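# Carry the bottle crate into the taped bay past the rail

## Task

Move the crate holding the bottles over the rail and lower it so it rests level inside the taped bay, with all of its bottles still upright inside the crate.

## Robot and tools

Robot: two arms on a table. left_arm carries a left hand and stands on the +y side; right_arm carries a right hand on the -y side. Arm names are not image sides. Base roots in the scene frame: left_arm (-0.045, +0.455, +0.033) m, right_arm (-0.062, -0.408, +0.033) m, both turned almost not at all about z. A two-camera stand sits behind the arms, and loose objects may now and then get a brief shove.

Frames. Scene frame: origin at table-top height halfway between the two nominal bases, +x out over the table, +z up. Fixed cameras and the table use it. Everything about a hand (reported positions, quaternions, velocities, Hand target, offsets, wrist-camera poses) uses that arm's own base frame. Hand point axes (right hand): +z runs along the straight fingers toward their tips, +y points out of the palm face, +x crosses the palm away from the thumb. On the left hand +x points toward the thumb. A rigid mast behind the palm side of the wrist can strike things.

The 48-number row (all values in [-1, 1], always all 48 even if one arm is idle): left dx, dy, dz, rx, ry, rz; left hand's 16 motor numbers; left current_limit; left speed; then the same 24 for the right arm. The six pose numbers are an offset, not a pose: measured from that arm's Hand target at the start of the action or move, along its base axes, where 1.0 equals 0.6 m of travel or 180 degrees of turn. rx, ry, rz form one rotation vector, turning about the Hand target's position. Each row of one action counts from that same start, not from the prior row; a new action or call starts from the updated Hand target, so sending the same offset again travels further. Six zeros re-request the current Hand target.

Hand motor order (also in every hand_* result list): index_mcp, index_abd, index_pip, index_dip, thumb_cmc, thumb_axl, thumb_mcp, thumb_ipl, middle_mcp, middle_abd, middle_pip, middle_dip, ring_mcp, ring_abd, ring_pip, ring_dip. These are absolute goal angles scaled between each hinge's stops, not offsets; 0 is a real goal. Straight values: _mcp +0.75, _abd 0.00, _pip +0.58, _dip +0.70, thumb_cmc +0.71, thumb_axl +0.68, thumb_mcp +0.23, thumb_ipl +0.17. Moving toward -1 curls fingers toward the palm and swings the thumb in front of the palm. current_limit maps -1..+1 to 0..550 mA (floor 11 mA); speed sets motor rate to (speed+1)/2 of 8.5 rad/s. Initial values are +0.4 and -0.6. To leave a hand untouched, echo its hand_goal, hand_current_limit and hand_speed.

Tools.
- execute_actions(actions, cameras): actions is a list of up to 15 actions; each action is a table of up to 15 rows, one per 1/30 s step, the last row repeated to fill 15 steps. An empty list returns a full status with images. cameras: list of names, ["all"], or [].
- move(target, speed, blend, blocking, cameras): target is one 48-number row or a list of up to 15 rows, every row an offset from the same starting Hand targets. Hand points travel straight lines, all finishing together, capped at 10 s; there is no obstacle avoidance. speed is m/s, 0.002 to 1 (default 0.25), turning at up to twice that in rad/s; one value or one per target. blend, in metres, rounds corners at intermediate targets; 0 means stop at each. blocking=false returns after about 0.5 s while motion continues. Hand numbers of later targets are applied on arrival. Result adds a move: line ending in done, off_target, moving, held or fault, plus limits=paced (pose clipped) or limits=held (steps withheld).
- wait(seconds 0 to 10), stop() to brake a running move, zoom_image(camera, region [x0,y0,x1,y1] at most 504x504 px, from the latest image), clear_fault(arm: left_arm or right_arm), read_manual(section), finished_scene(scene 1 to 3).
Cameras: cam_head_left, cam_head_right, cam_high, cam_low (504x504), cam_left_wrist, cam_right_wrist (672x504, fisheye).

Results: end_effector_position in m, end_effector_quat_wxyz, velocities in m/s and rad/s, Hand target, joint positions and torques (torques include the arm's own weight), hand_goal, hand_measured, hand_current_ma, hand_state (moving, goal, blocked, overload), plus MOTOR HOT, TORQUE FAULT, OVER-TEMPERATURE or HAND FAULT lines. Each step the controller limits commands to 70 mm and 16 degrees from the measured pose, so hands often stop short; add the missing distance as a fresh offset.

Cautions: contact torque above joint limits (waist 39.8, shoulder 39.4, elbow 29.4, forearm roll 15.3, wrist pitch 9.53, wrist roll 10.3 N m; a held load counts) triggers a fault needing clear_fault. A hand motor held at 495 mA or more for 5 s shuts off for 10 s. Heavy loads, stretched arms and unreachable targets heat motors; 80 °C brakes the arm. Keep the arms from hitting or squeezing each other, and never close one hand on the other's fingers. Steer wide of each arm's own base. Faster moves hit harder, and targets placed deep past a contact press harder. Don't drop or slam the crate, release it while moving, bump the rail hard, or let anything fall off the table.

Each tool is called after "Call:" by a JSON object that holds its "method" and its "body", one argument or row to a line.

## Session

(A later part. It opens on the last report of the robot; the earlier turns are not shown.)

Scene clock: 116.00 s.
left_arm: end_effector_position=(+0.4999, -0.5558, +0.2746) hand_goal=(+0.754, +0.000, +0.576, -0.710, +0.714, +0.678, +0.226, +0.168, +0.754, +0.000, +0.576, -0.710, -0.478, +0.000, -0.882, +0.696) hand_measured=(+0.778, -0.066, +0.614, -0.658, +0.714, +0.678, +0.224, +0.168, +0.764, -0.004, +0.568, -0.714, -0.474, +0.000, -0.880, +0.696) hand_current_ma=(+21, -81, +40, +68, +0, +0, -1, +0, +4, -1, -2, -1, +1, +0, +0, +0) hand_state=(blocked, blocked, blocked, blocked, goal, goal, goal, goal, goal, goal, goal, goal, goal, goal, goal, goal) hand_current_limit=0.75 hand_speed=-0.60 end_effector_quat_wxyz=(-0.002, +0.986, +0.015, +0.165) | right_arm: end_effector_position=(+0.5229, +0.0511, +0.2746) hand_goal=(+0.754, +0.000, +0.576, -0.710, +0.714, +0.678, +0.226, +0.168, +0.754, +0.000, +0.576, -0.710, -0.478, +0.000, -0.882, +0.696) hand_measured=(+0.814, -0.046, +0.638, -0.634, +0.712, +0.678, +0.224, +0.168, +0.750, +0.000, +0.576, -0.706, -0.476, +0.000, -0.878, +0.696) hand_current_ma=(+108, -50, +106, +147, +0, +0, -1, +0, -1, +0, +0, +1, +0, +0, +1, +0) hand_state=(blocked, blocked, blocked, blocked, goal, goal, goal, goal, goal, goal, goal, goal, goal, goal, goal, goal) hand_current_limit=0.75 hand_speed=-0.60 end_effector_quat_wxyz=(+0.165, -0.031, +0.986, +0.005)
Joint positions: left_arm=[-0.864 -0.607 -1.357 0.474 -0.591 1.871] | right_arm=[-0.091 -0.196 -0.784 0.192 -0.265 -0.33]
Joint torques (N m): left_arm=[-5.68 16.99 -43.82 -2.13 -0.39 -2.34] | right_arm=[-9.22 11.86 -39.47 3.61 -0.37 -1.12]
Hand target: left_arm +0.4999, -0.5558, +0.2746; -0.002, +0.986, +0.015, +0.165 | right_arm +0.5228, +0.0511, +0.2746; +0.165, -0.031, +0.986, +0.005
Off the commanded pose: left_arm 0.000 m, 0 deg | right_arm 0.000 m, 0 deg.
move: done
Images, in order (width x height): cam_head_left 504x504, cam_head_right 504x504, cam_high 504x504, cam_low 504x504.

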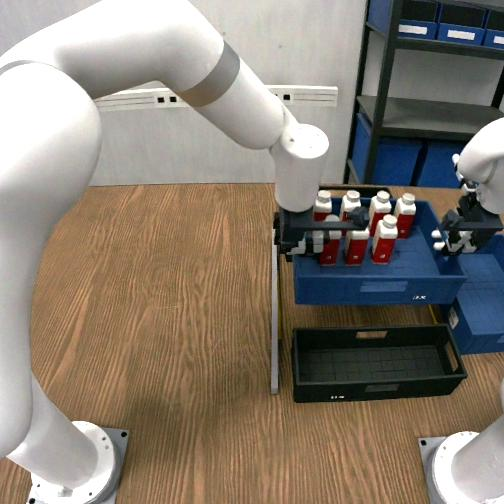

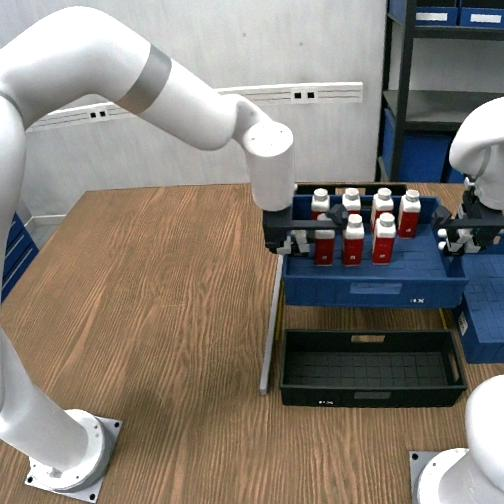

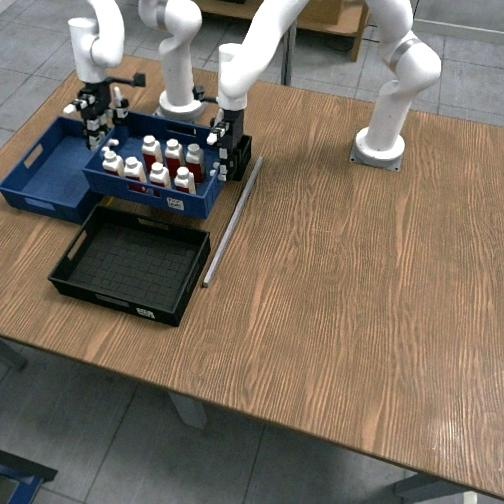

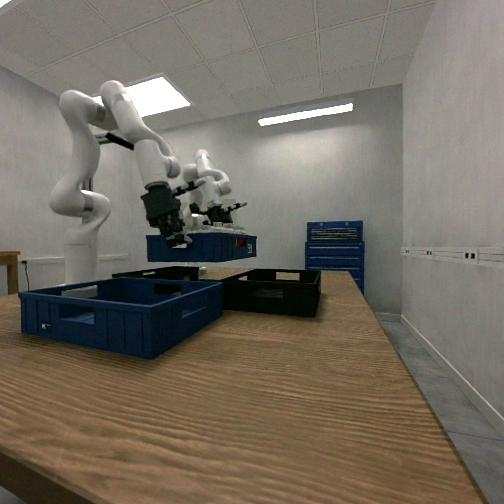

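Call:
{"method": "move", "body": {
  "target": [
    [-0.0167,-0.0133,-0.0533,0,0,0, 0.754,0,0.576,-0.71,0.714,0.678,0.226,0.168,0.754,0,0.576,-0.71,-0.479,0,-0.883,0.696,0.75,-0.6, -0.0163,-0.0137,-0.0533,0,0,0, 0.754,0,0.576,-0.71,0.714,0.678,0.226,0.168,0.754,0,0.576,-0.71,-0.479,0,-0.883,0.696,0.75,-0.6]
  ],
  "cameras": ["cam_head_left","cam_head_right","cam_high","cam_low"],
  "speed": 0.05
}}

Call:
{"method": "zoom_image", "body": {
  "camera": "cam_high",
  "region": [60, 100, 270, 260]
}}

Call:
{"method": "zoom_image", "body": {
  "camera": "cam_head_left",
  "region": [260, 180, 500, 400]
}}

Call:
{"method": "zoom_image", "body": {
  "camera": "cam_head_right",
  "region": [260, 180, 500, 400]
}}

Scene clock: 125.83 s.
left_arm: end_effector_position=(+0.4898, -0.5638, +0.2426) hand_goal=(+0.754, +0.000, +0.576, -0.710, +0.714, +0.678, +0.226, +0.168, +0.754, +0.000, +0.576, -0.710, -0.478, +0.000, -0.882, +0.696) hand_measured=(+0.776, -0.068, +0.616, -0.656, +0.714, +0.678, +0.224, +0.168, +0.768, -0.004, +0.566, -0.714, -0.474, +0.000, -0.880, +0.696) hand_current_ma=(+17, -84, +41, +73, +0, +0, -1, +0, +8, -1, -4, -1, +1, +0, +0, +0) hand_state=(blocked, blocked, blocked, blocked, goal, goal, goal, goal, goal, goal, goal, goal, goal, goal, goal, goal) hand_current_limit=0.75 hand_speed=-0.60 end_effector_quat_wxyz=(-0.002, +0.986, +0.015, +0.165) | right_arm: end_effector_position=(+0.5131, +0.0429, +0.2426) hand_goal=(+0.754, +0.000, +0.576, -0.710, +0.714, +0.678, +0.226, +0.168, +0.754, +0.000, +0.576, -0.710, -0.478, +0.000, -0.882, +0.696) hand_measured=(+0.820, -0.046, +0.638, -0.634, +0.712, +0.678, +0.224, +0.168, +0.750, +0.000, +0.576, -0.706, -0.476, +0.000, -0.878, +0.696) hand_current_ma=(+130, -50, +107, +147, +0, +0, -1, +0, -1, +0, +0, +1, +0, +0, +1, +0) hand_state=(blocked, blocked, blocked, blocked, goal, goal, goal, goal, goal, goal, goal, goal, goal, goal, goal, goal) hand_current_limit=0.75 hand_speed=-0.60 end_effector_quat_wxyz=(+0.165, -0.031, +0.986, +0.005)
Joint positions: left_arm=[-0.885 -0.646 -1.339 0.521 -0.546 1.797] | right_arm=[-0.112 -0.235 -0.74 0.308 -0.188 -0.468]
Joint torques (N m): left_arm=[-7.76 17.45 -10.91 7.69 2.92 -2.54] | right_arm=[-8.75 9.95 -13.91 3.06 4.5 -1.13]
Hand target: left_arm +0.4898, -0.5638, +0.2426; -0.002, +0.986, +0.015, +0.165 | right_arm +0.5131, +0.0429, +0.2426; +0.165, -0.031, +0.986, +0.005
Off the commanded pose: left_arm 0.000 m, 0 deg | right_arm 0.000 m, 0 deg.
move: done
Images, in order (width x height): cam_head_left 504x504, cam_head_right 504x504, cam_high 504x504, cam_low 504x504.

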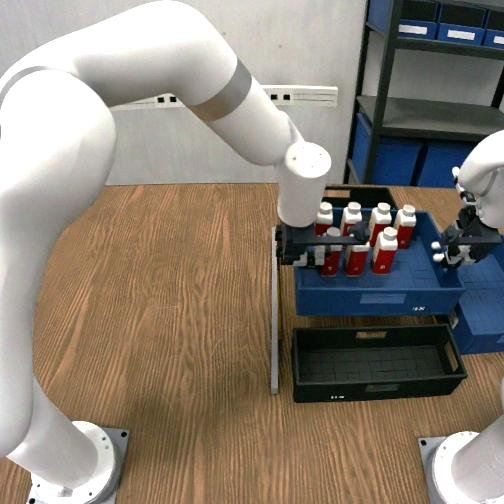

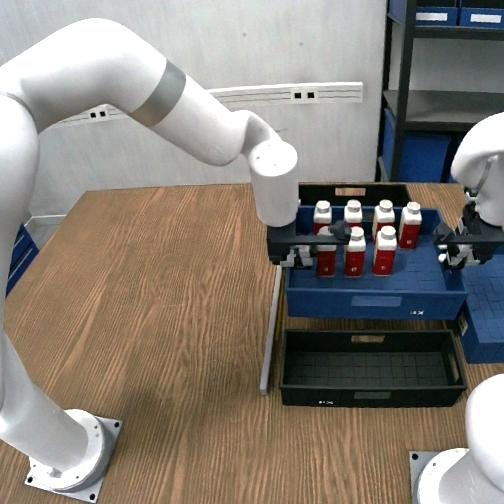

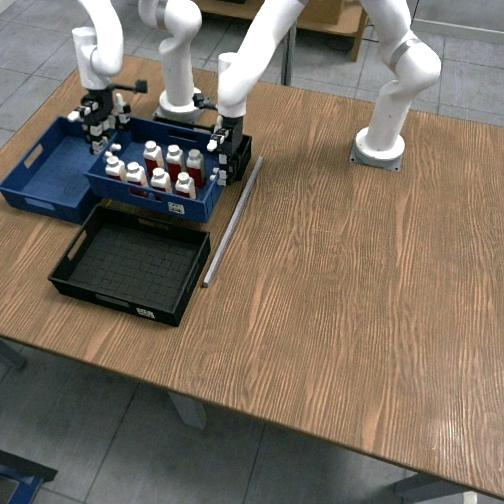

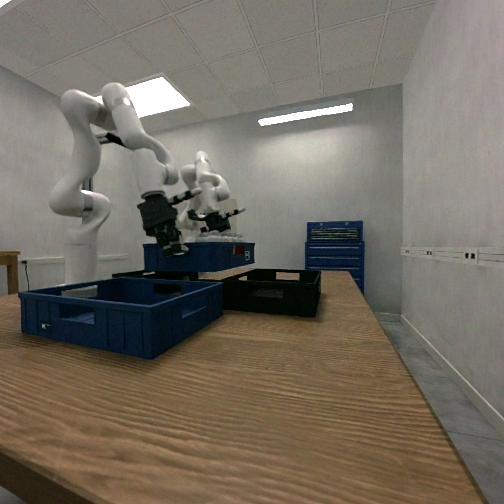

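Scaled by 2.400 from the camera's 504x504 image, which has a finer 720x720 frame.

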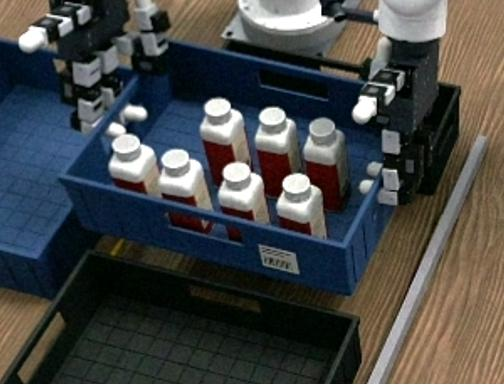

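Scaled by 2.100 from the camera's 504x504 image, which has a finer 720x720 frame.

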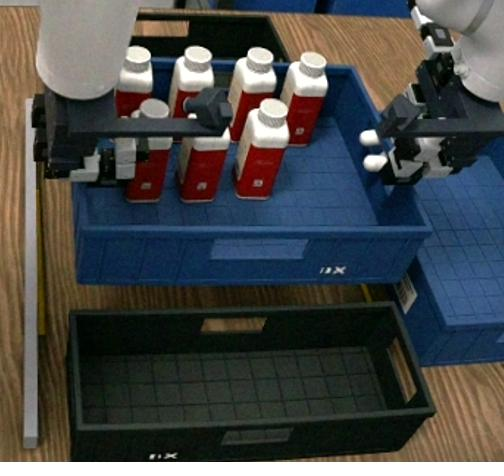

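Scaled by 2.100 from the camera's 504x504 image, which has a finer 720x720 frame.

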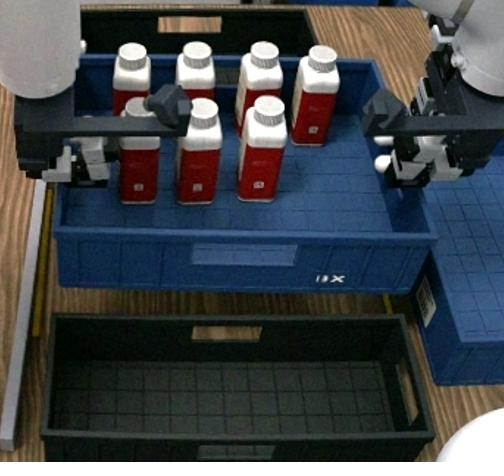

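Call:
{"method": "move", "body": {
  "target": [
    [0,0,-0.155,0,0,0, 0.754,0,0.576,-0.71,0.714,0.678,0.226,0.168,0.754,0,0.576,-0.71,-0.479,0,-0.883,0.696,0.75,-0.6, 0,0,-0.155,0,0,0, 0.754,0,0.576,-0.71,0.714,0.678,0.226,0.168,0.754,0,0.576,-0.71,-0.479,0,-0.883,0.696,0.75,-0.6]
  ],
  "cameras": ["cam_head_left","cam_head_right","cam_high","cam_low"],
  "speed": 0.04
}}

Call:
{"method": "zoom_image", "body": {
  "camera": "cam_high",
  "region": [60, 100, 270, 260]
}}

Call:
{"method": "zoom_image", "body": {
  "camera": "cam_head_left",
  "region": [260, 180, 500, 400]
}}

Scene clock: 149.73 s.
left_arm: end_effector_position=(+0.4899, -0.5637, +0.1496) hand_goal=(+0.754, +0.000, +0.576, -0.710, +0.714, +0.678, +0.226, +0.168, +0.754, +0.000, +0.576, -0.710, -0.478, +0.000, -0.882, +0.696) hand_measured=(+0.768, -0.070, +0.616, -0.646, +0.714, +0.678, +0.224, +0.168, +0.762, -0.012, +0.564, -0.722, -0.474, +0.000, -0.880, +0.696) hand_current_ma=(+8, -89, +43, +94, +0, +0, -1, +0, +3, -4, -5, -6, +1, +0, +0, +0) hand_state=(goal, blocked, blocked, blocked, goal, goal, goal, goal, goal, goal, goal, goal, goal, goal, goal, goal) hand_current_limit=0.75 hand_speed=-0.60 end_effector_quat_wxyz=(-0.002, +0.986, +0.015, +0.165) | right_arm: end_effector_position=(+0.5133, +0.0429, +0.1500) hand_goal=(+0.754, +0.000, +0.576, -0.710, +0.714, +0.678, +0.226, +0.168, +0.754, +0.000, +0.576, -0.710, -0.478, +0.000, -0.882, +0.696) hand_measured=(+0.806, -0.046, +0.638, -0.634, +0.712, +0.678, +0.224, +0.168, +0.750, +0.000, +0.576, -0.706, -0.472, +0.000, -0.878, +0.696) hand_current_ma=(+84, -50, +107, +147, +0, +0, -1, +0, -1, +0, +0, +1, +2, +0, +1, +0) hand_state=(blocked, blocked, blocked, blocked, goal, goal, goal, goal, goal, goal, goal, goal, goal, goal, goal, goal) hand_current_limit=0.75 hand_speed=-0.60 end_effector_quat_wxyz=(+0.144, -0.031, +0.989, -0.008)
Joint positions: left_arm=[-0.885 -0.785 -1.321 0.692 -0.417 1.605] | right_arm=[-0.096 -0.436 -0.741 0.903 -0.027 -1.058]
Joint torques (N m): left_arm=[-2.69 19.85 -39.53 7.19 1.99 -2.66] | right_arm=[-8.69 13.02 -32.41 2.56 -1.25 -1.15]
Hand target: left_arm +0.4898, -0.5638, +0.1496; -0.002, +0.986, +0.015, +0.165 | right_arm +0.5131, +0.0429, +0.1496; +0.165, -0.031, +0.986, +0.005
Off the commanded pose: left_arm 0.000 m, 0 deg | right_arm 0.000 m, 3 deg.
move: off_target (right_arm)
Images, in order (width x height): cam_head_left 504x504, cam_head_right 504x504, cam_high 504x504, cam_low 504x504.

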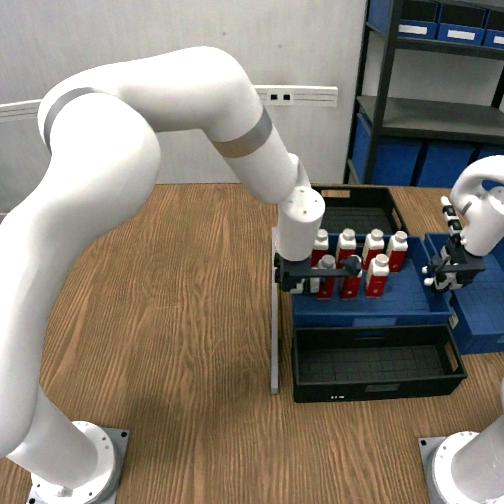

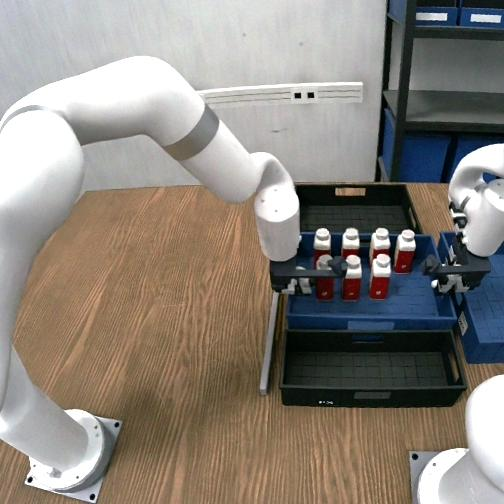

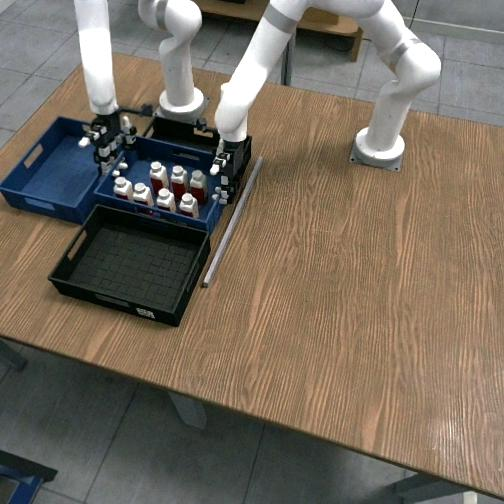

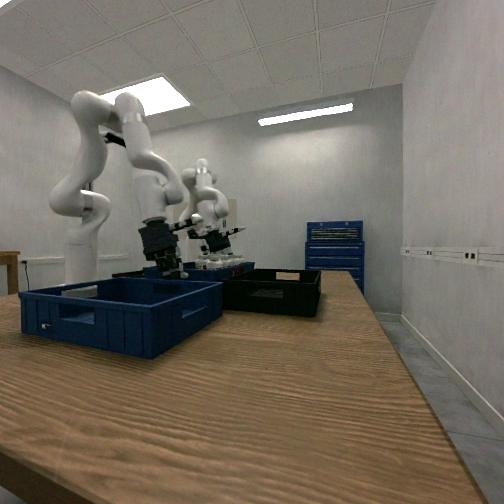

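Scaled by 2.400 from the camera's 504x504 image, which has a finer 720x720 frame.

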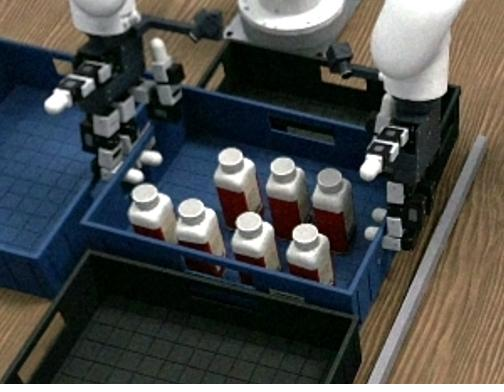

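Scaled by 2.100 from the camera's 504x504 image, which has a finer 720x720 frame.

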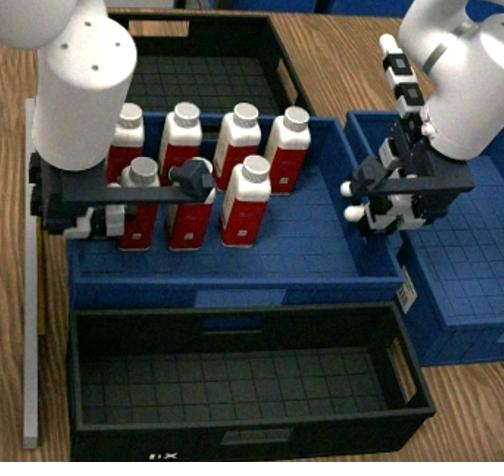

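Call:
{"method": "move", "body": {
  "target": [
    [0.003,0,-0.0527,0,0,0, 0.754,0,0.576,-0.71,0.714,0.678,0.226,0.168,0.754,0,0.576,-0.71,-0.479,0,-0.883,0.696,0.75,-0.6, 0.003,0,-0.0527,0,0,0, 0.754,0,0.576,-0.71,0.714,0.678,0.226,0.168,0.754,0,0.576,-0.71,-0.479,0,-0.883,0.696,0.75,-0.6]
  ],
  "cameras": ["cam_high","cam_low"],
  "speed": 0.03
}}

Call:
{"method": "zoom_image", "body": {
  "camera": "cam_high",
  "region": [60, 100, 270, 260]
}}

Scene clock: 156.00 s.
left_arm: end_effector_position=(+0.4916, -0.5638, +0.1180) hand_goal=(+0.754, +0.000, +0.576, -0.710, +0.714, +0.678, +0.226, +0.168, +0.754, +0.000, +0.576, -0.710, -0.478, +0.000, -0.882, +0.696) hand_measured=(+0.770, -0.074, +0.618, -0.646, +0.714, +0.678, +0.224, +0.168, +0.766, -0.014, +0.562, -0.724, -0.474, +0.000, -0.880, +0.696) hand_current_ma=(+10, -95, +47, +97, +0, +0, -1, +0, +6, -5, -8, -8, +1, +0, +0, +0) hand_state=(goal, blocked, blocked, blocked, goal, goal, goal, goal, goal, goal, goal, goal, goal, goal, goal, goal) hand_current_limit=0.75 hand_speed=-0.60 end_effector_quat_wxyz=(-0.002, +0.986, +0.015, +0.165) | right_arm: end_effector_position=(+0.5152, +0.0429, +0.1184) hand_goal=(+0.754, +0.000, +0.576, -0.710, +0.714, +0.678, +0.226, +0.168, +0.754, +0.000, +0.576, -0.710, -0.478, +0.000, -0.882, +0.696) hand_measured=(+0.802, -0.036, +0.648, -0.636, +0.712, +0.678, +0.224, +0.168, +0.750, +0.000, +0.576, -0.706, -0.472, +0.000, -0.880, +0.696) hand_current_ma=(+75, -36, +135, +140, +0, +0, -1, +0, -1, +0, +0, +1, +3, +0, +1, +0) hand_state=(blocked, blocked, blocked, blocked, goal, goal, goal, goal, goal, goal, goal, goal, goal, goal, goal, goal) hand_current_limit=0.75 hand_speed=-0.60 end_effector_quat_wxyz=(+0.126, -0.032, +0.991, -0.014)
Joint positions: left_arm=[-0.883 -0.841 -1.331 0.765 -0.382 1.528] | right_arm=[-0.088 -0.516 -0.771 0.996 -0.002 -1.148]
Joint torques (N m): left_arm=[7.05 19.56 -39.73 6.8 1.92 -2.72] | right_arm=[-3.78 13.32 -28.63 2.04 -0.83 -1.05]
Hand target: left_arm +0.4916, -0.5638, +0.1180; -0.002, +0.986, +0.015, +0.165 | right_arm +0.5149, +0.0429, +0.1180; +0.165, -0.031, +0.986, +0.005
Off the commanded pose: left_arm 0.000 m, 0 deg | right_arm 0.000 m, 5 deg.
move: off_target (right_arm)
Images, in order (width x height): cam_high 504x504, cam_low 504x504.

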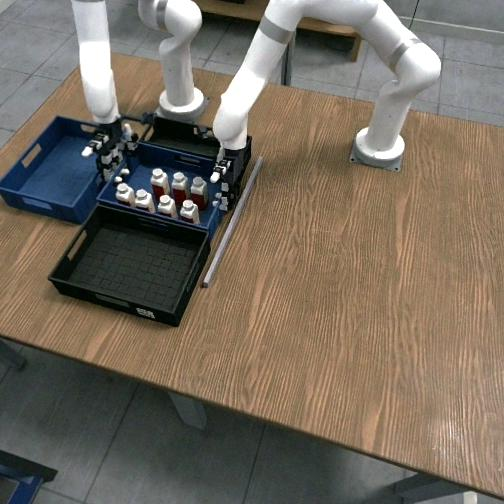

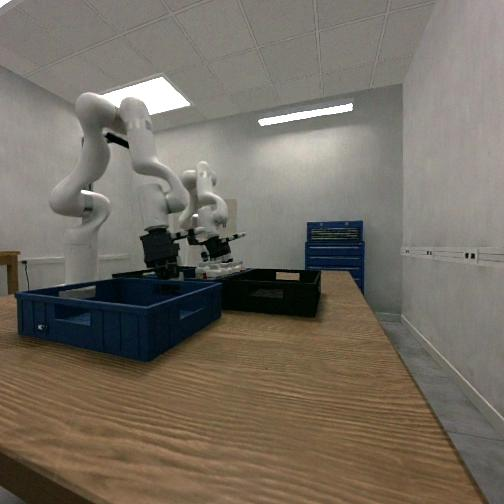

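Scaled by 2.400 from the camera's 504x504 image, which has a finer 720x720 frame.

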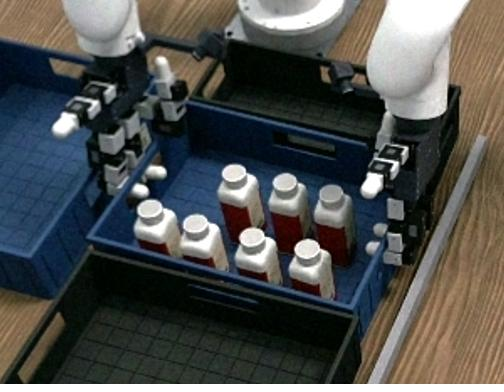

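Call:
{"method": "move", "body": {
  "target": [
    [0.0247,0,-0.003,0,0.0722,0, 0.754,0,0.576,-0.65,0.714,0.678,0.226,0.168,0.754,0,0.576,-0.65,-0.479,0,-0.883,0.696,0.75,-0.6, 0.0247,0,-0.003,-0.0021,0.0722,0, 0.754,0,0.576,-0.65,0.714,0.678,0.226,0.168,0.754,0,0.576,-0.65,-0.479,0,-0.883,0.696,0.75,-0.6]
  ],
  "cameras": ["cam_head_left","cam_head_right","cam_high","cam_right_wrist"],
  "speed": 0.03
}}

Call:
{"method": "zoom_image", "body": {
  "camera": "cam_high",
  "region": [60, 100, 270, 260]
}}

Call:
{"method": "zoom_image", "body": {
  "camera": "cam_head_left",
  "region": [260, 180, 500, 400]
}}

Scene clock: 180.43 s.
left_arm: end_effector_position=(+0.5065, -0.5638, +0.1163) hand_goal=(+0.754, +0.000, +0.576, -0.650, +0.714, +0.678, +0.226, +0.168, +0.754, +0.000, +0.576, -0.650, -0.478, +0.000, -0.882, +0.696) hand_measured=(+0.756, -0.004, +0.578, -0.646, +0.714, +0.678, +0.224, +0.168, +0.782, +0.002, +0.574, -0.652, -0.474, +0.000, -0.880, +0.696) hand_current_ma=(+0, -1, +0, +1, +0, +0, -1, +0, +26, +0, +0, +0, +1, +0, +0, +0) hand_state=(goal, goal, goal, goal, goal, goal, goal, goal, blocked, goal, goal, goal, goal, goal, goal, goal) hand_current_limit=0.75 hand_speed=-0.60 end_effector_quat_wxyz=(-0.004, +0.998, +0.015, +0.053) | right_arm: end_effector_position=(+0.5297, +0.0429, +0.1162) hand_goal=(+0.754, +0.000, +0.576, -0.650, +0.714, +0.678, +0.226, +0.168, +0.754, +0.000, +0.576, -0.650, -0.478, +0.000, -0.882, +0.696) hand_measured=(+0.756, -0.004, +0.580, -0.648, +0.712, +0.678, +0.224, +0.168, +0.742, +0.000, +0.576, -0.652, -0.472, +0.000, -0.880, +0.696) hand_current_ma=(+0, -1, +1, +0, +0, +0, -1, +0, -8, +0, +0, +0, +3, +0, +1, +0) hand_state=(goal, goal, goal, goal, goal, goal, goal, goal, goal, goal, goal, goal, goal, goal, goal, goal) hand_current_limit=0.75 hand_speed=-0.60 end_effector_quat_wxyz=(+0.052, -0.031, +0.998, +0.006)
Joint positions: left_arm=[-0.81 -0.899 -1.481 0.167 -0.522 2.159] | right_arm=[-0.095 -0.585 -0.905 0.111 -0.219 -0.263]
Joint torques (N m): left_arm=[6.14 14.38 -33.5 -3.46 -0.99 1.74] | right_arm=[-9.83 11.54 -24.72 -3.15 -1.69 0.7]
Hand target: left_arm +0.5065, -0.5638, +0.1162; -0.004, +0.998, +0.015, +0.053 | right_arm +0.5297, +0.0429, +0.1162; +0.052, -0.031, +0.998, +0.006
Off the commanded pose: left_arm 0.000 m, 0 deg | right_arm 0.000 m, 0 deg.
move: done
Images, in order (width x height): cam_head_left 504x504, cam_head_right 504x504, cam_high 504x504, cam_right_wrist 672x504.

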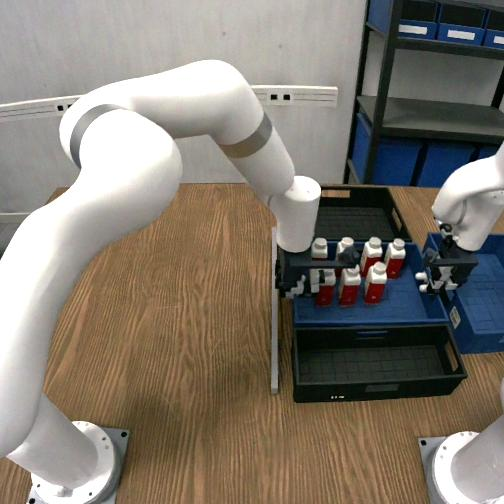

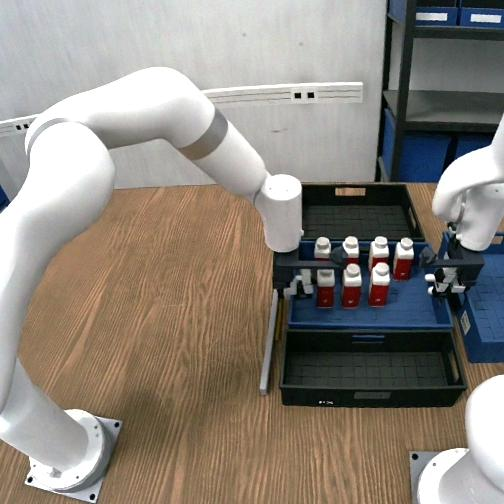

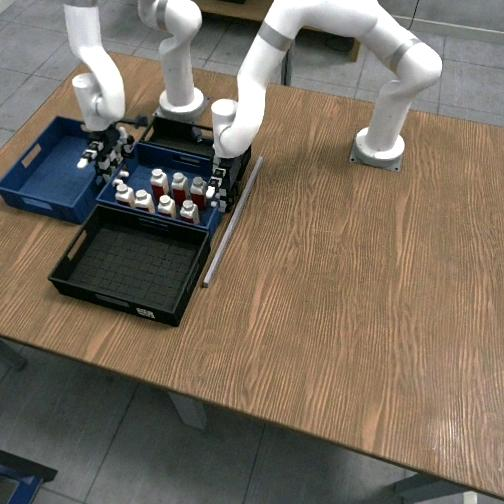

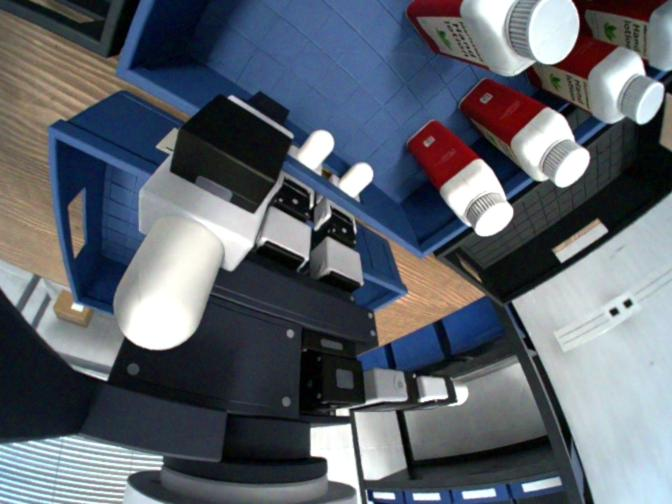

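Scaled by 2.400 from the camera's 504x504 image, which has a finer 720x720 frame.

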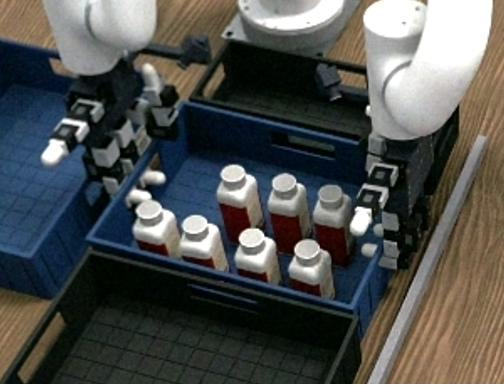

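Scaled by 2.100 from the camera's 504x504 image, which has a finer 720x720 frame.

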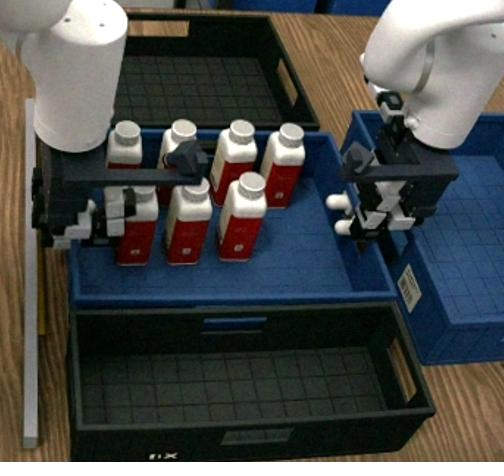

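Call:
{"method": "zoom_image", "body": {
  "camera": "cam_head_right",
  "region": [400, 230, 500, 380]
}}

Call:
{"method": "zoom_image", "body": {
  "camera": "cam_head_left",
  "region": [400, 230, 500, 380]
}}

Call:
{"method": "zoom_image", "body": {
  "camera": "cam_head_right",
  "region": [250, 220, 350, 370]
}}

Call:
{"method": "zoom_image", "body": {
  "camera": "cam_right_wrist",
  "region": [60, 60, 440, 320]
}}

Scaled by 3.360 from the camera's 504x504 image, which has a finer 720x720 frame.

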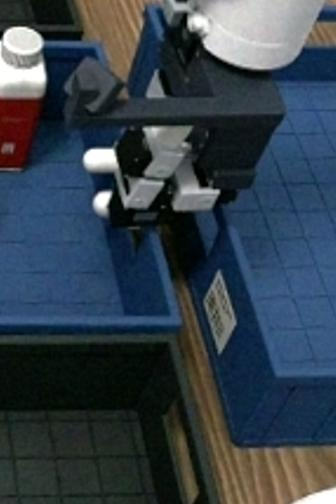

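Scaled by 3.360 from the camera's 504x504 image, which has a finer 720x720 frame.

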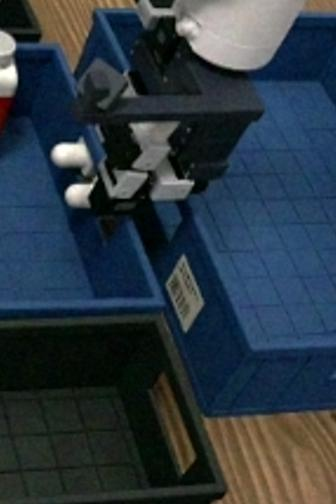

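Scaled by 3.360 from the camera's 504x504 image, which has a finer 720x720 frame.

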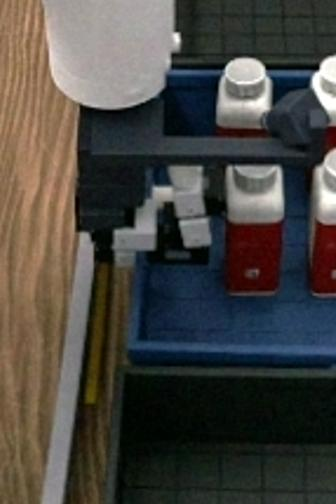

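Scaled by 1.326 from the camera's 672x504 image, which has a finer 960x720 frame.

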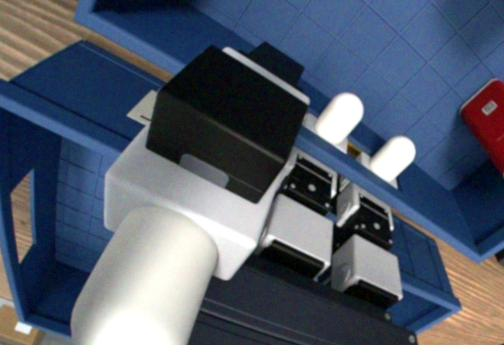

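Call:
{"method": "move", "body": {
  "target": [
    [0,0.075,0,0,0,0, 0.754,0,0.576,-0.65,0.714,0.678,0.226,0.168,0.754,0,0.576,-0.65,-0.479,0,-0.883,0.696,0.75,-0.6, 0,-0.04,0.004,0,0,0, 0.754,0,0.576,-0.65,0.714,0.678,0.226,0.168,0.754,0,0.576,-0.65,-0.479,0,-0.883,0.696,0.75,-0.6]
  ],
  "cameras": ["cam_head_left","cam_head_right","cam_high","cam_right_wrist","cam_left_wrist"],
  "speed": 0.03
}}

Call:
{"method": "zoom_image", "body": {
  "camera": "cam_right_wrist",
  "region": [200, 60, 440, 270]
}}

Call:
{"method": "zoom_image", "body": {
  "camera": "cam_left_wrist",
  "region": [200, 60, 440, 270]
}}

Scene clock: 202.67 s.
left_arm: end_effector_position=(+0.5064, -0.5188, +0.1161) hand_goal=(+0.754, +0.000, +0.576, -0.650, +0.714, +0.678, +0.226, +0.168, +0.754, +0.000, +0.576, -0.650, -0.478, +0.000, -0.882, +0.696) hand_measured=(+0.756, -0.004, +0.578, -0.646, +0.714, +0.678, +0.224, +0.168, +0.756, +0.002, +0.574, -0.652, -0.472, +0.000, -0.880, +0.696) hand_current_ma=(+0, +0, +0, +1, +0, +0, -1, +0, +0, +0, +0, +0, +1, +0, +0, +0) hand_state=(goal, goal, goal, goal, goal, goal, goal, goal, goal, goal, goal, goal, goal, goal, goal, goal) hand_current_limit=0.75 hand_speed=-0.60 end_effector_quat_wxyz=(-0.004, +0.998, +0.015, +0.053) | right_arm: end_effector_position=(+0.5297, +0.0189, +0.1187) hand_goal=(+0.754, +0.000, +0.576, -0.650, +0.714, +0.678, +0.226, +0.168, +0.754, +0.000, +0.576, -0.650, -0.478, +0.000, -0.882, +0.696) hand_measured=(+0.754, -0.004, +0.578, -0.648, +0.712, +0.678, +0.224, +0.168, +0.736, +0.000, +0.576, -0.652, -0.472, +0.000, -0.880, +0.696) hand_current_ma=(+0, -1, +1, +0, +0, +0, -1, +0, -17, +0, +0, +0, +3, +0, +1, +0) hand_state=(goal, goal, goal, goal, goal, goal, goal, goal, goal, goal, goal, goal, goal, goal, goal, goal) hand_current_limit=0.75 hand_speed=-0.60 end_effector_quat_wxyz=(+0.052, -0.031, +0.998, +0.006)
Joint positions: left_arm=[-0.761 -0.835 -1.362 0.179 -0.464 2.193] | right_arm=[-0.143 -0.585 -0.913 0.128 -0.23 -0.327]
Joint torques (N m): left_arm=[8.8 75.93 -4 3.91 1.53 1.73] | right_arm=[-11.72 60.84 -25.59 2.35 -1.59 -1.36]
Hand target: left_arm +0.5065, -0.5188, +0.1162; -0.004, +0.998, +0.015, +0.053 | right_arm +0.5297, +0.0189, +0.1186; +0.052, -0.031, +0.998, +0.006
Off the commanded pose: left_arm 0.000 m, 0 deg | right_arm 0.000 m, 0 deg.
move: done
Images, in order (width x height): cam_head_left 504x504, cam_head_right 504x504, cam_high 504x504, cam_left_wrist 672x504, cam_right_wrist 672x504.

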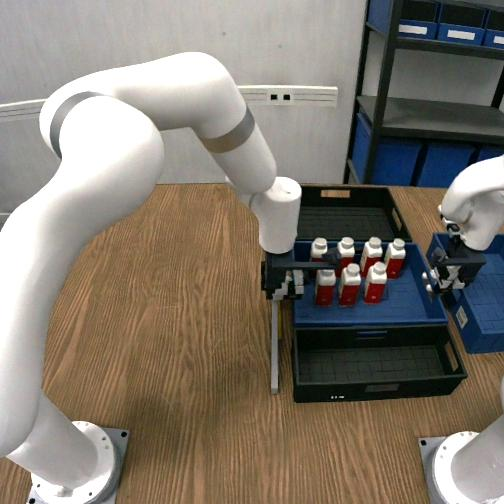

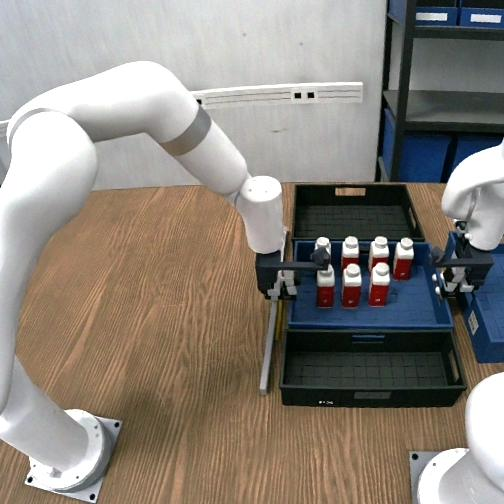

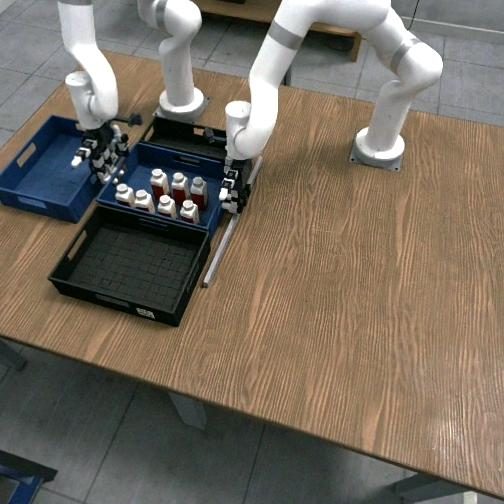

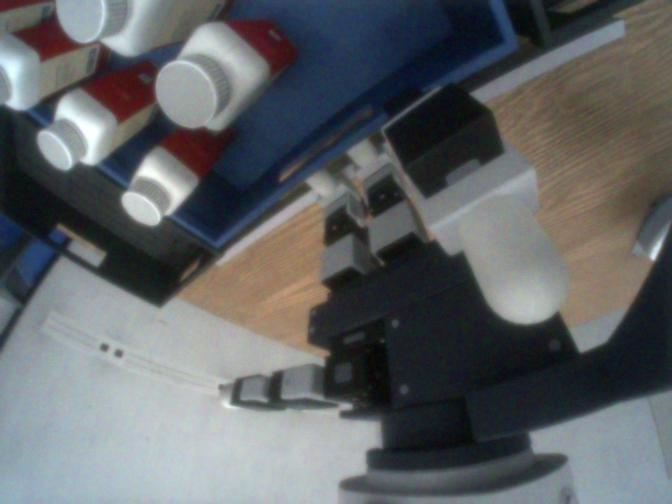

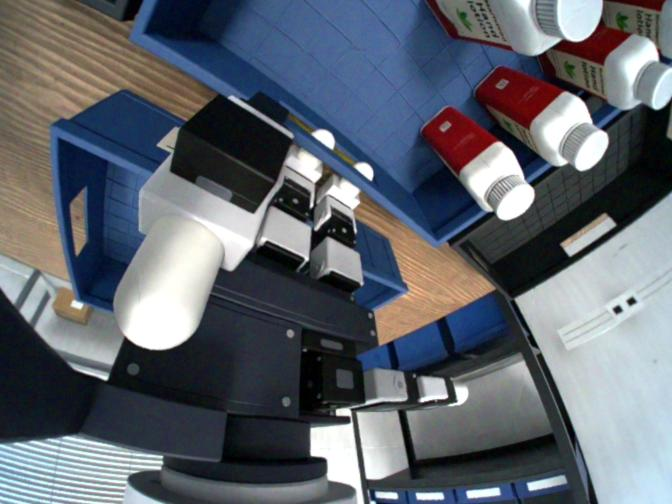

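Scaled by 2.100 from the camera's 672x504 image, which has a finer 960x720 frame.

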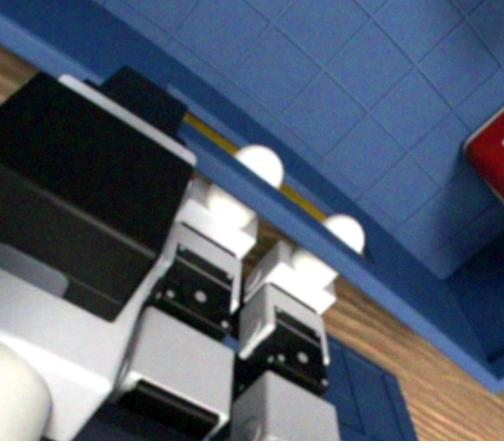

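Scaled by 2.100 from the camera's 672x504 image, which has a finer 960x720 frame.

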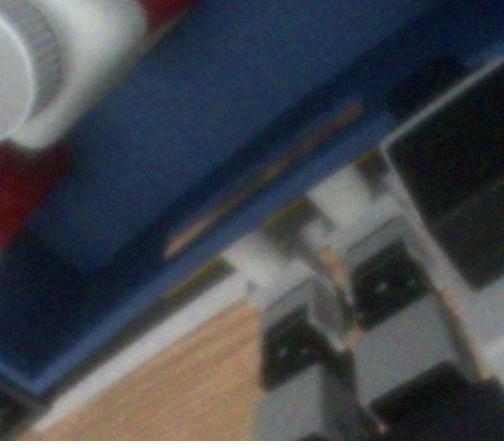

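Call:
{"method": "move", "body": {
  "target": [
    [0,0,0,0,0,0, 0.754,0,0.576,-0.65,0.714,0.678,0.226,0.168,0.754,0,0.576,-0.65,-0.479,0,-0.883,0.696,0.75,-0.6, 0,-0.0367,0.003,0,0,0, 0.754,0,0.576,-0.65,0.714,0.678,0.226,0.168,0.754,0,0.576,-0.65,-0.479,0,-0.883,0.696,0.75,-0.6],
    [0,0.01,0.2,0,0,0, 0.754,0,0.576,-0.65,0.714,0.678,0.226,0.168,0.754,0,0.576,-0.65,-0.479,0,-0.883,0.696,0.75,-0.6, 0,-0.0367,0.2,0,0,0, 0.754,0,0.576,-0.65,0.714,0.678,0.226,0.168,0.754,0,0.576,-0.65,-0.479,0,-0.883,0.696,0.75,-0.6]
  ],
  "cameras": ["cam_head_left","cam_head_right","cam_high"],
  "speed": [0.03,0.1]
}}

Call:
{"method": "zoom_image", "body": {
  "camera": "cam_head_left",
  "region": [260, 180, 500, 400]
}}

Call:
{"method": "zoom_image", "body": {
  "camera": "cam_head_right",
  "region": [260, 180, 500, 400]
}}

Call:
{"method": "zoom_image", "body": {
  "camera": "cam_high",
  "region": [60, 100, 270, 260]
}}

Scene clock: 218.07 s.
left_arm: end_effector_position=(+0.5064, -0.5128, +0.2361) hand_goal=(+0.754, +0.000, +0.576, -0.650, +0.714, +0.678, +0.226, +0.168, +0.754, +0.000, +0.576, -0.650, -0.478, +0.000, -0.882, +0.696) hand_measured=(+0.756, -0.004, +0.578, -0.646, +0.714, +0.678, +0.224, +0.168, +0.756, +0.002, +0.576, -0.652, -0.472, +0.000, -0.880, +0.696) hand_current_ma=(+0, +0, +0, +1, +0, +0, -1, +0, +0, +0, +0, +0, +1, +0, +0, +0) hand_state=(goal, goal, goal, goal, goal, goal, goal, goal, goal, goal, goal, goal, goal, goal, goal, goal) hand_current_limit=0.75 hand_speed=-0.60 end_effector_quat_wxyz=(-0.004, +0.998, +0.015, +0.053) | right_arm: end_effector_position=(+0.5297, -0.0032, +0.2385) hand_goal=(+0.754, +0.000, +0.576, -0.650, +0.714, +0.678, +0.226, +0.168, +0.754, +0.000, +0.576, -0.650, -0.478, +0.000, -0.882, +0.696) hand_measured=(+0.750, -0.004, +0.578, -0.648, +0.712, +0.678, +0.224, +0.168, +0.750, +0.000, +0.576, -0.652, -0.472, +0.000, -0.880, +0.696) hand_current_ma=(-1, -1, +1, +0, +0, +0, -1, +0, -2, +0, +0, +0, +3, +0, +1, +0) hand_state=(goal, goal, goal, goal, goal, goal, goal, goal, goal, goal, goal, goal, goal, goal, goal, goal) hand_current_limit=0.75 hand_speed=-0.60 end_effector_quat_wxyz=(+0.052, -0.031, +0.998, +0.006)
Joint positions: left_arm=[-0.754 -0.648 -1.367 0.131 -0.653 2.257] | right_arm=[-0.187 -0.365 -0.945 0.072 -0.482 -0.31]
Joint torques (N m): left_arm=[7.74 71.89 -33.33 -3.14 -1.46 1.89] | right_arm=[6 70.29 -29.88 -2.85 -2 0.93]
Hand target: left_arm +0.5065, -0.5128, +0.2362; -0.004, +0.998, +0.015, +0.053 | right_arm +0.5297, -0.0032, +0.2386; +0.052, -0.031, +0.998, +0.006
Off the commanded pose: left_arm 0.000 m, 0 deg | right_arm 0.000 m, 0 deg.
move: done
Images, in order (width x height): cam_head_left 504x504, cam_head_right 504x504, cam_high 504x504.

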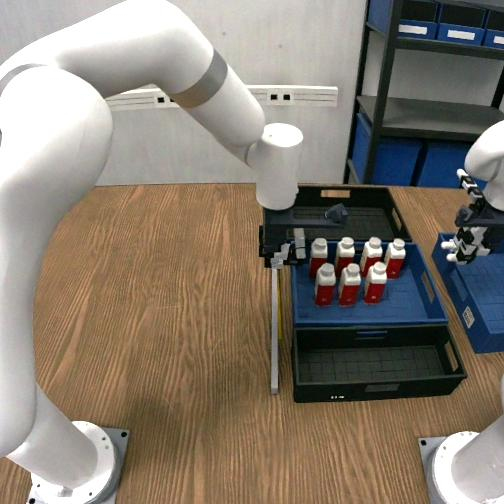

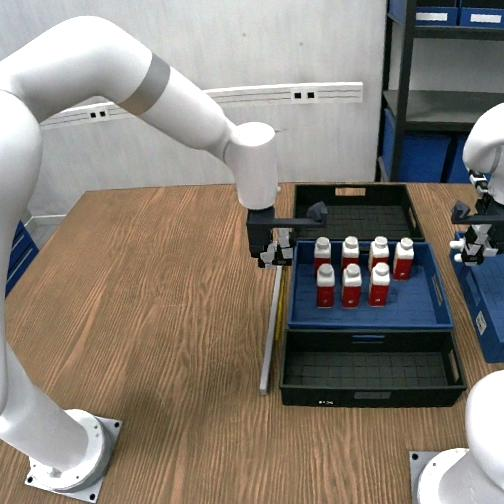

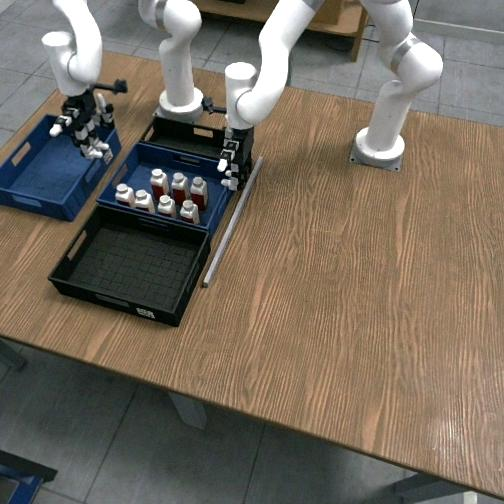

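Scaled by 2.100 from the camera's 504x504 image, which has a finer 720x720 frame.

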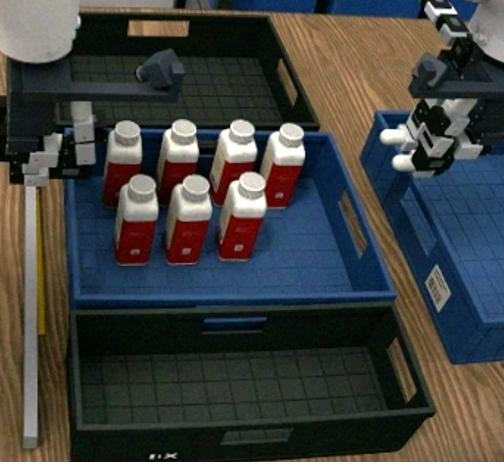

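Scaled by 2.100 from the camera's 504x504 image, which has a finer 720x720 frame.

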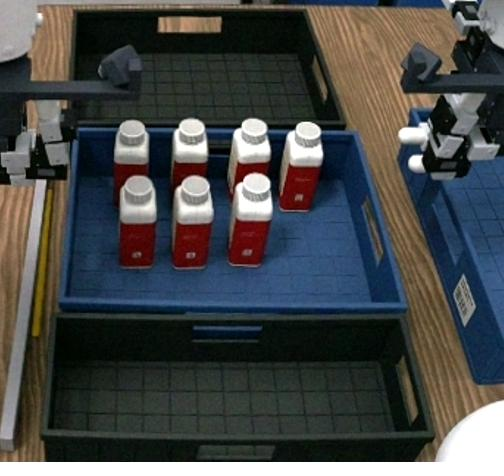

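Scaled by 2.400 from the camera's 504x504 image, which has a finer 720x720 frame.

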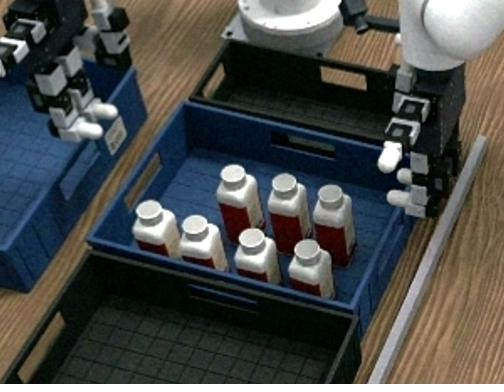

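Call:
{"method": "zoom_image", "body": {
  "camera": "cam_head_right",
  "region": [400, 230, 480, 350]
}}

Call:
{"method": "zoom_image", "body": {
  "camera": "cam_head_left",
  "region": [400, 230, 480, 350]
}}

Call:
{"method": "zoom_image", "body": {
  "camera": "cam_high",
  "region": [80, 140, 150, 210]
}}

Call:
{"method": "zoom_image", "body": {
  "camera": "cam_high",
  "region": [190, 140, 270, 260]
}}

Scaled by 4.200 from the camera's 504x504 image, which has a finer 720x720 frame.

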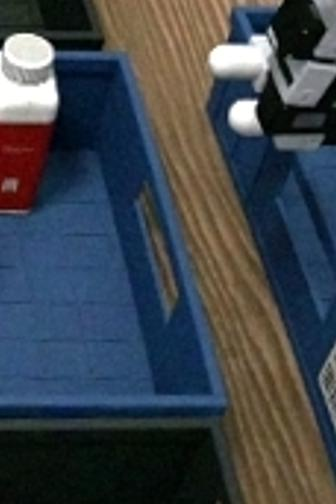

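Scaled by 4.200 from the camera's 504x504 image, which has a finer 720x720 frame.

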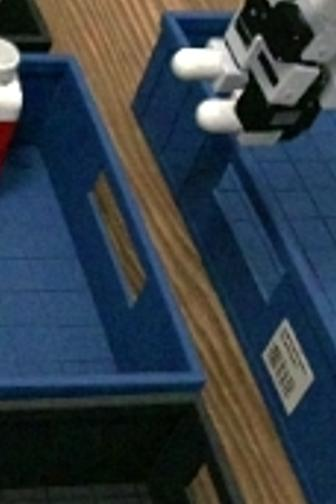

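Scaled by 7.200 from the camera's 504x504 image, which has a finer 720x720 frame.

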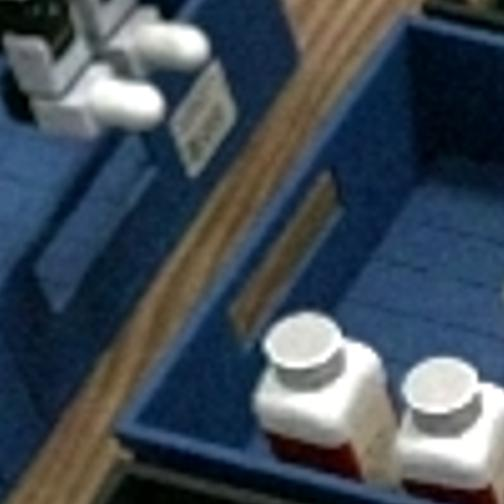

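Scaled by 4.200 from the camera's 504x504 image, which has a finer 720x720 frame.

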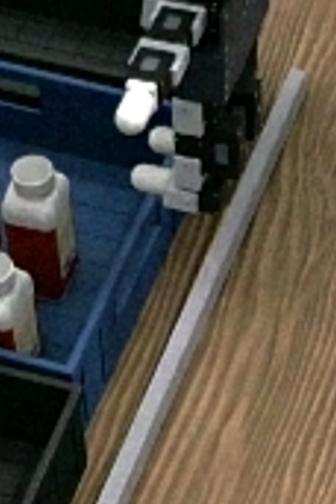

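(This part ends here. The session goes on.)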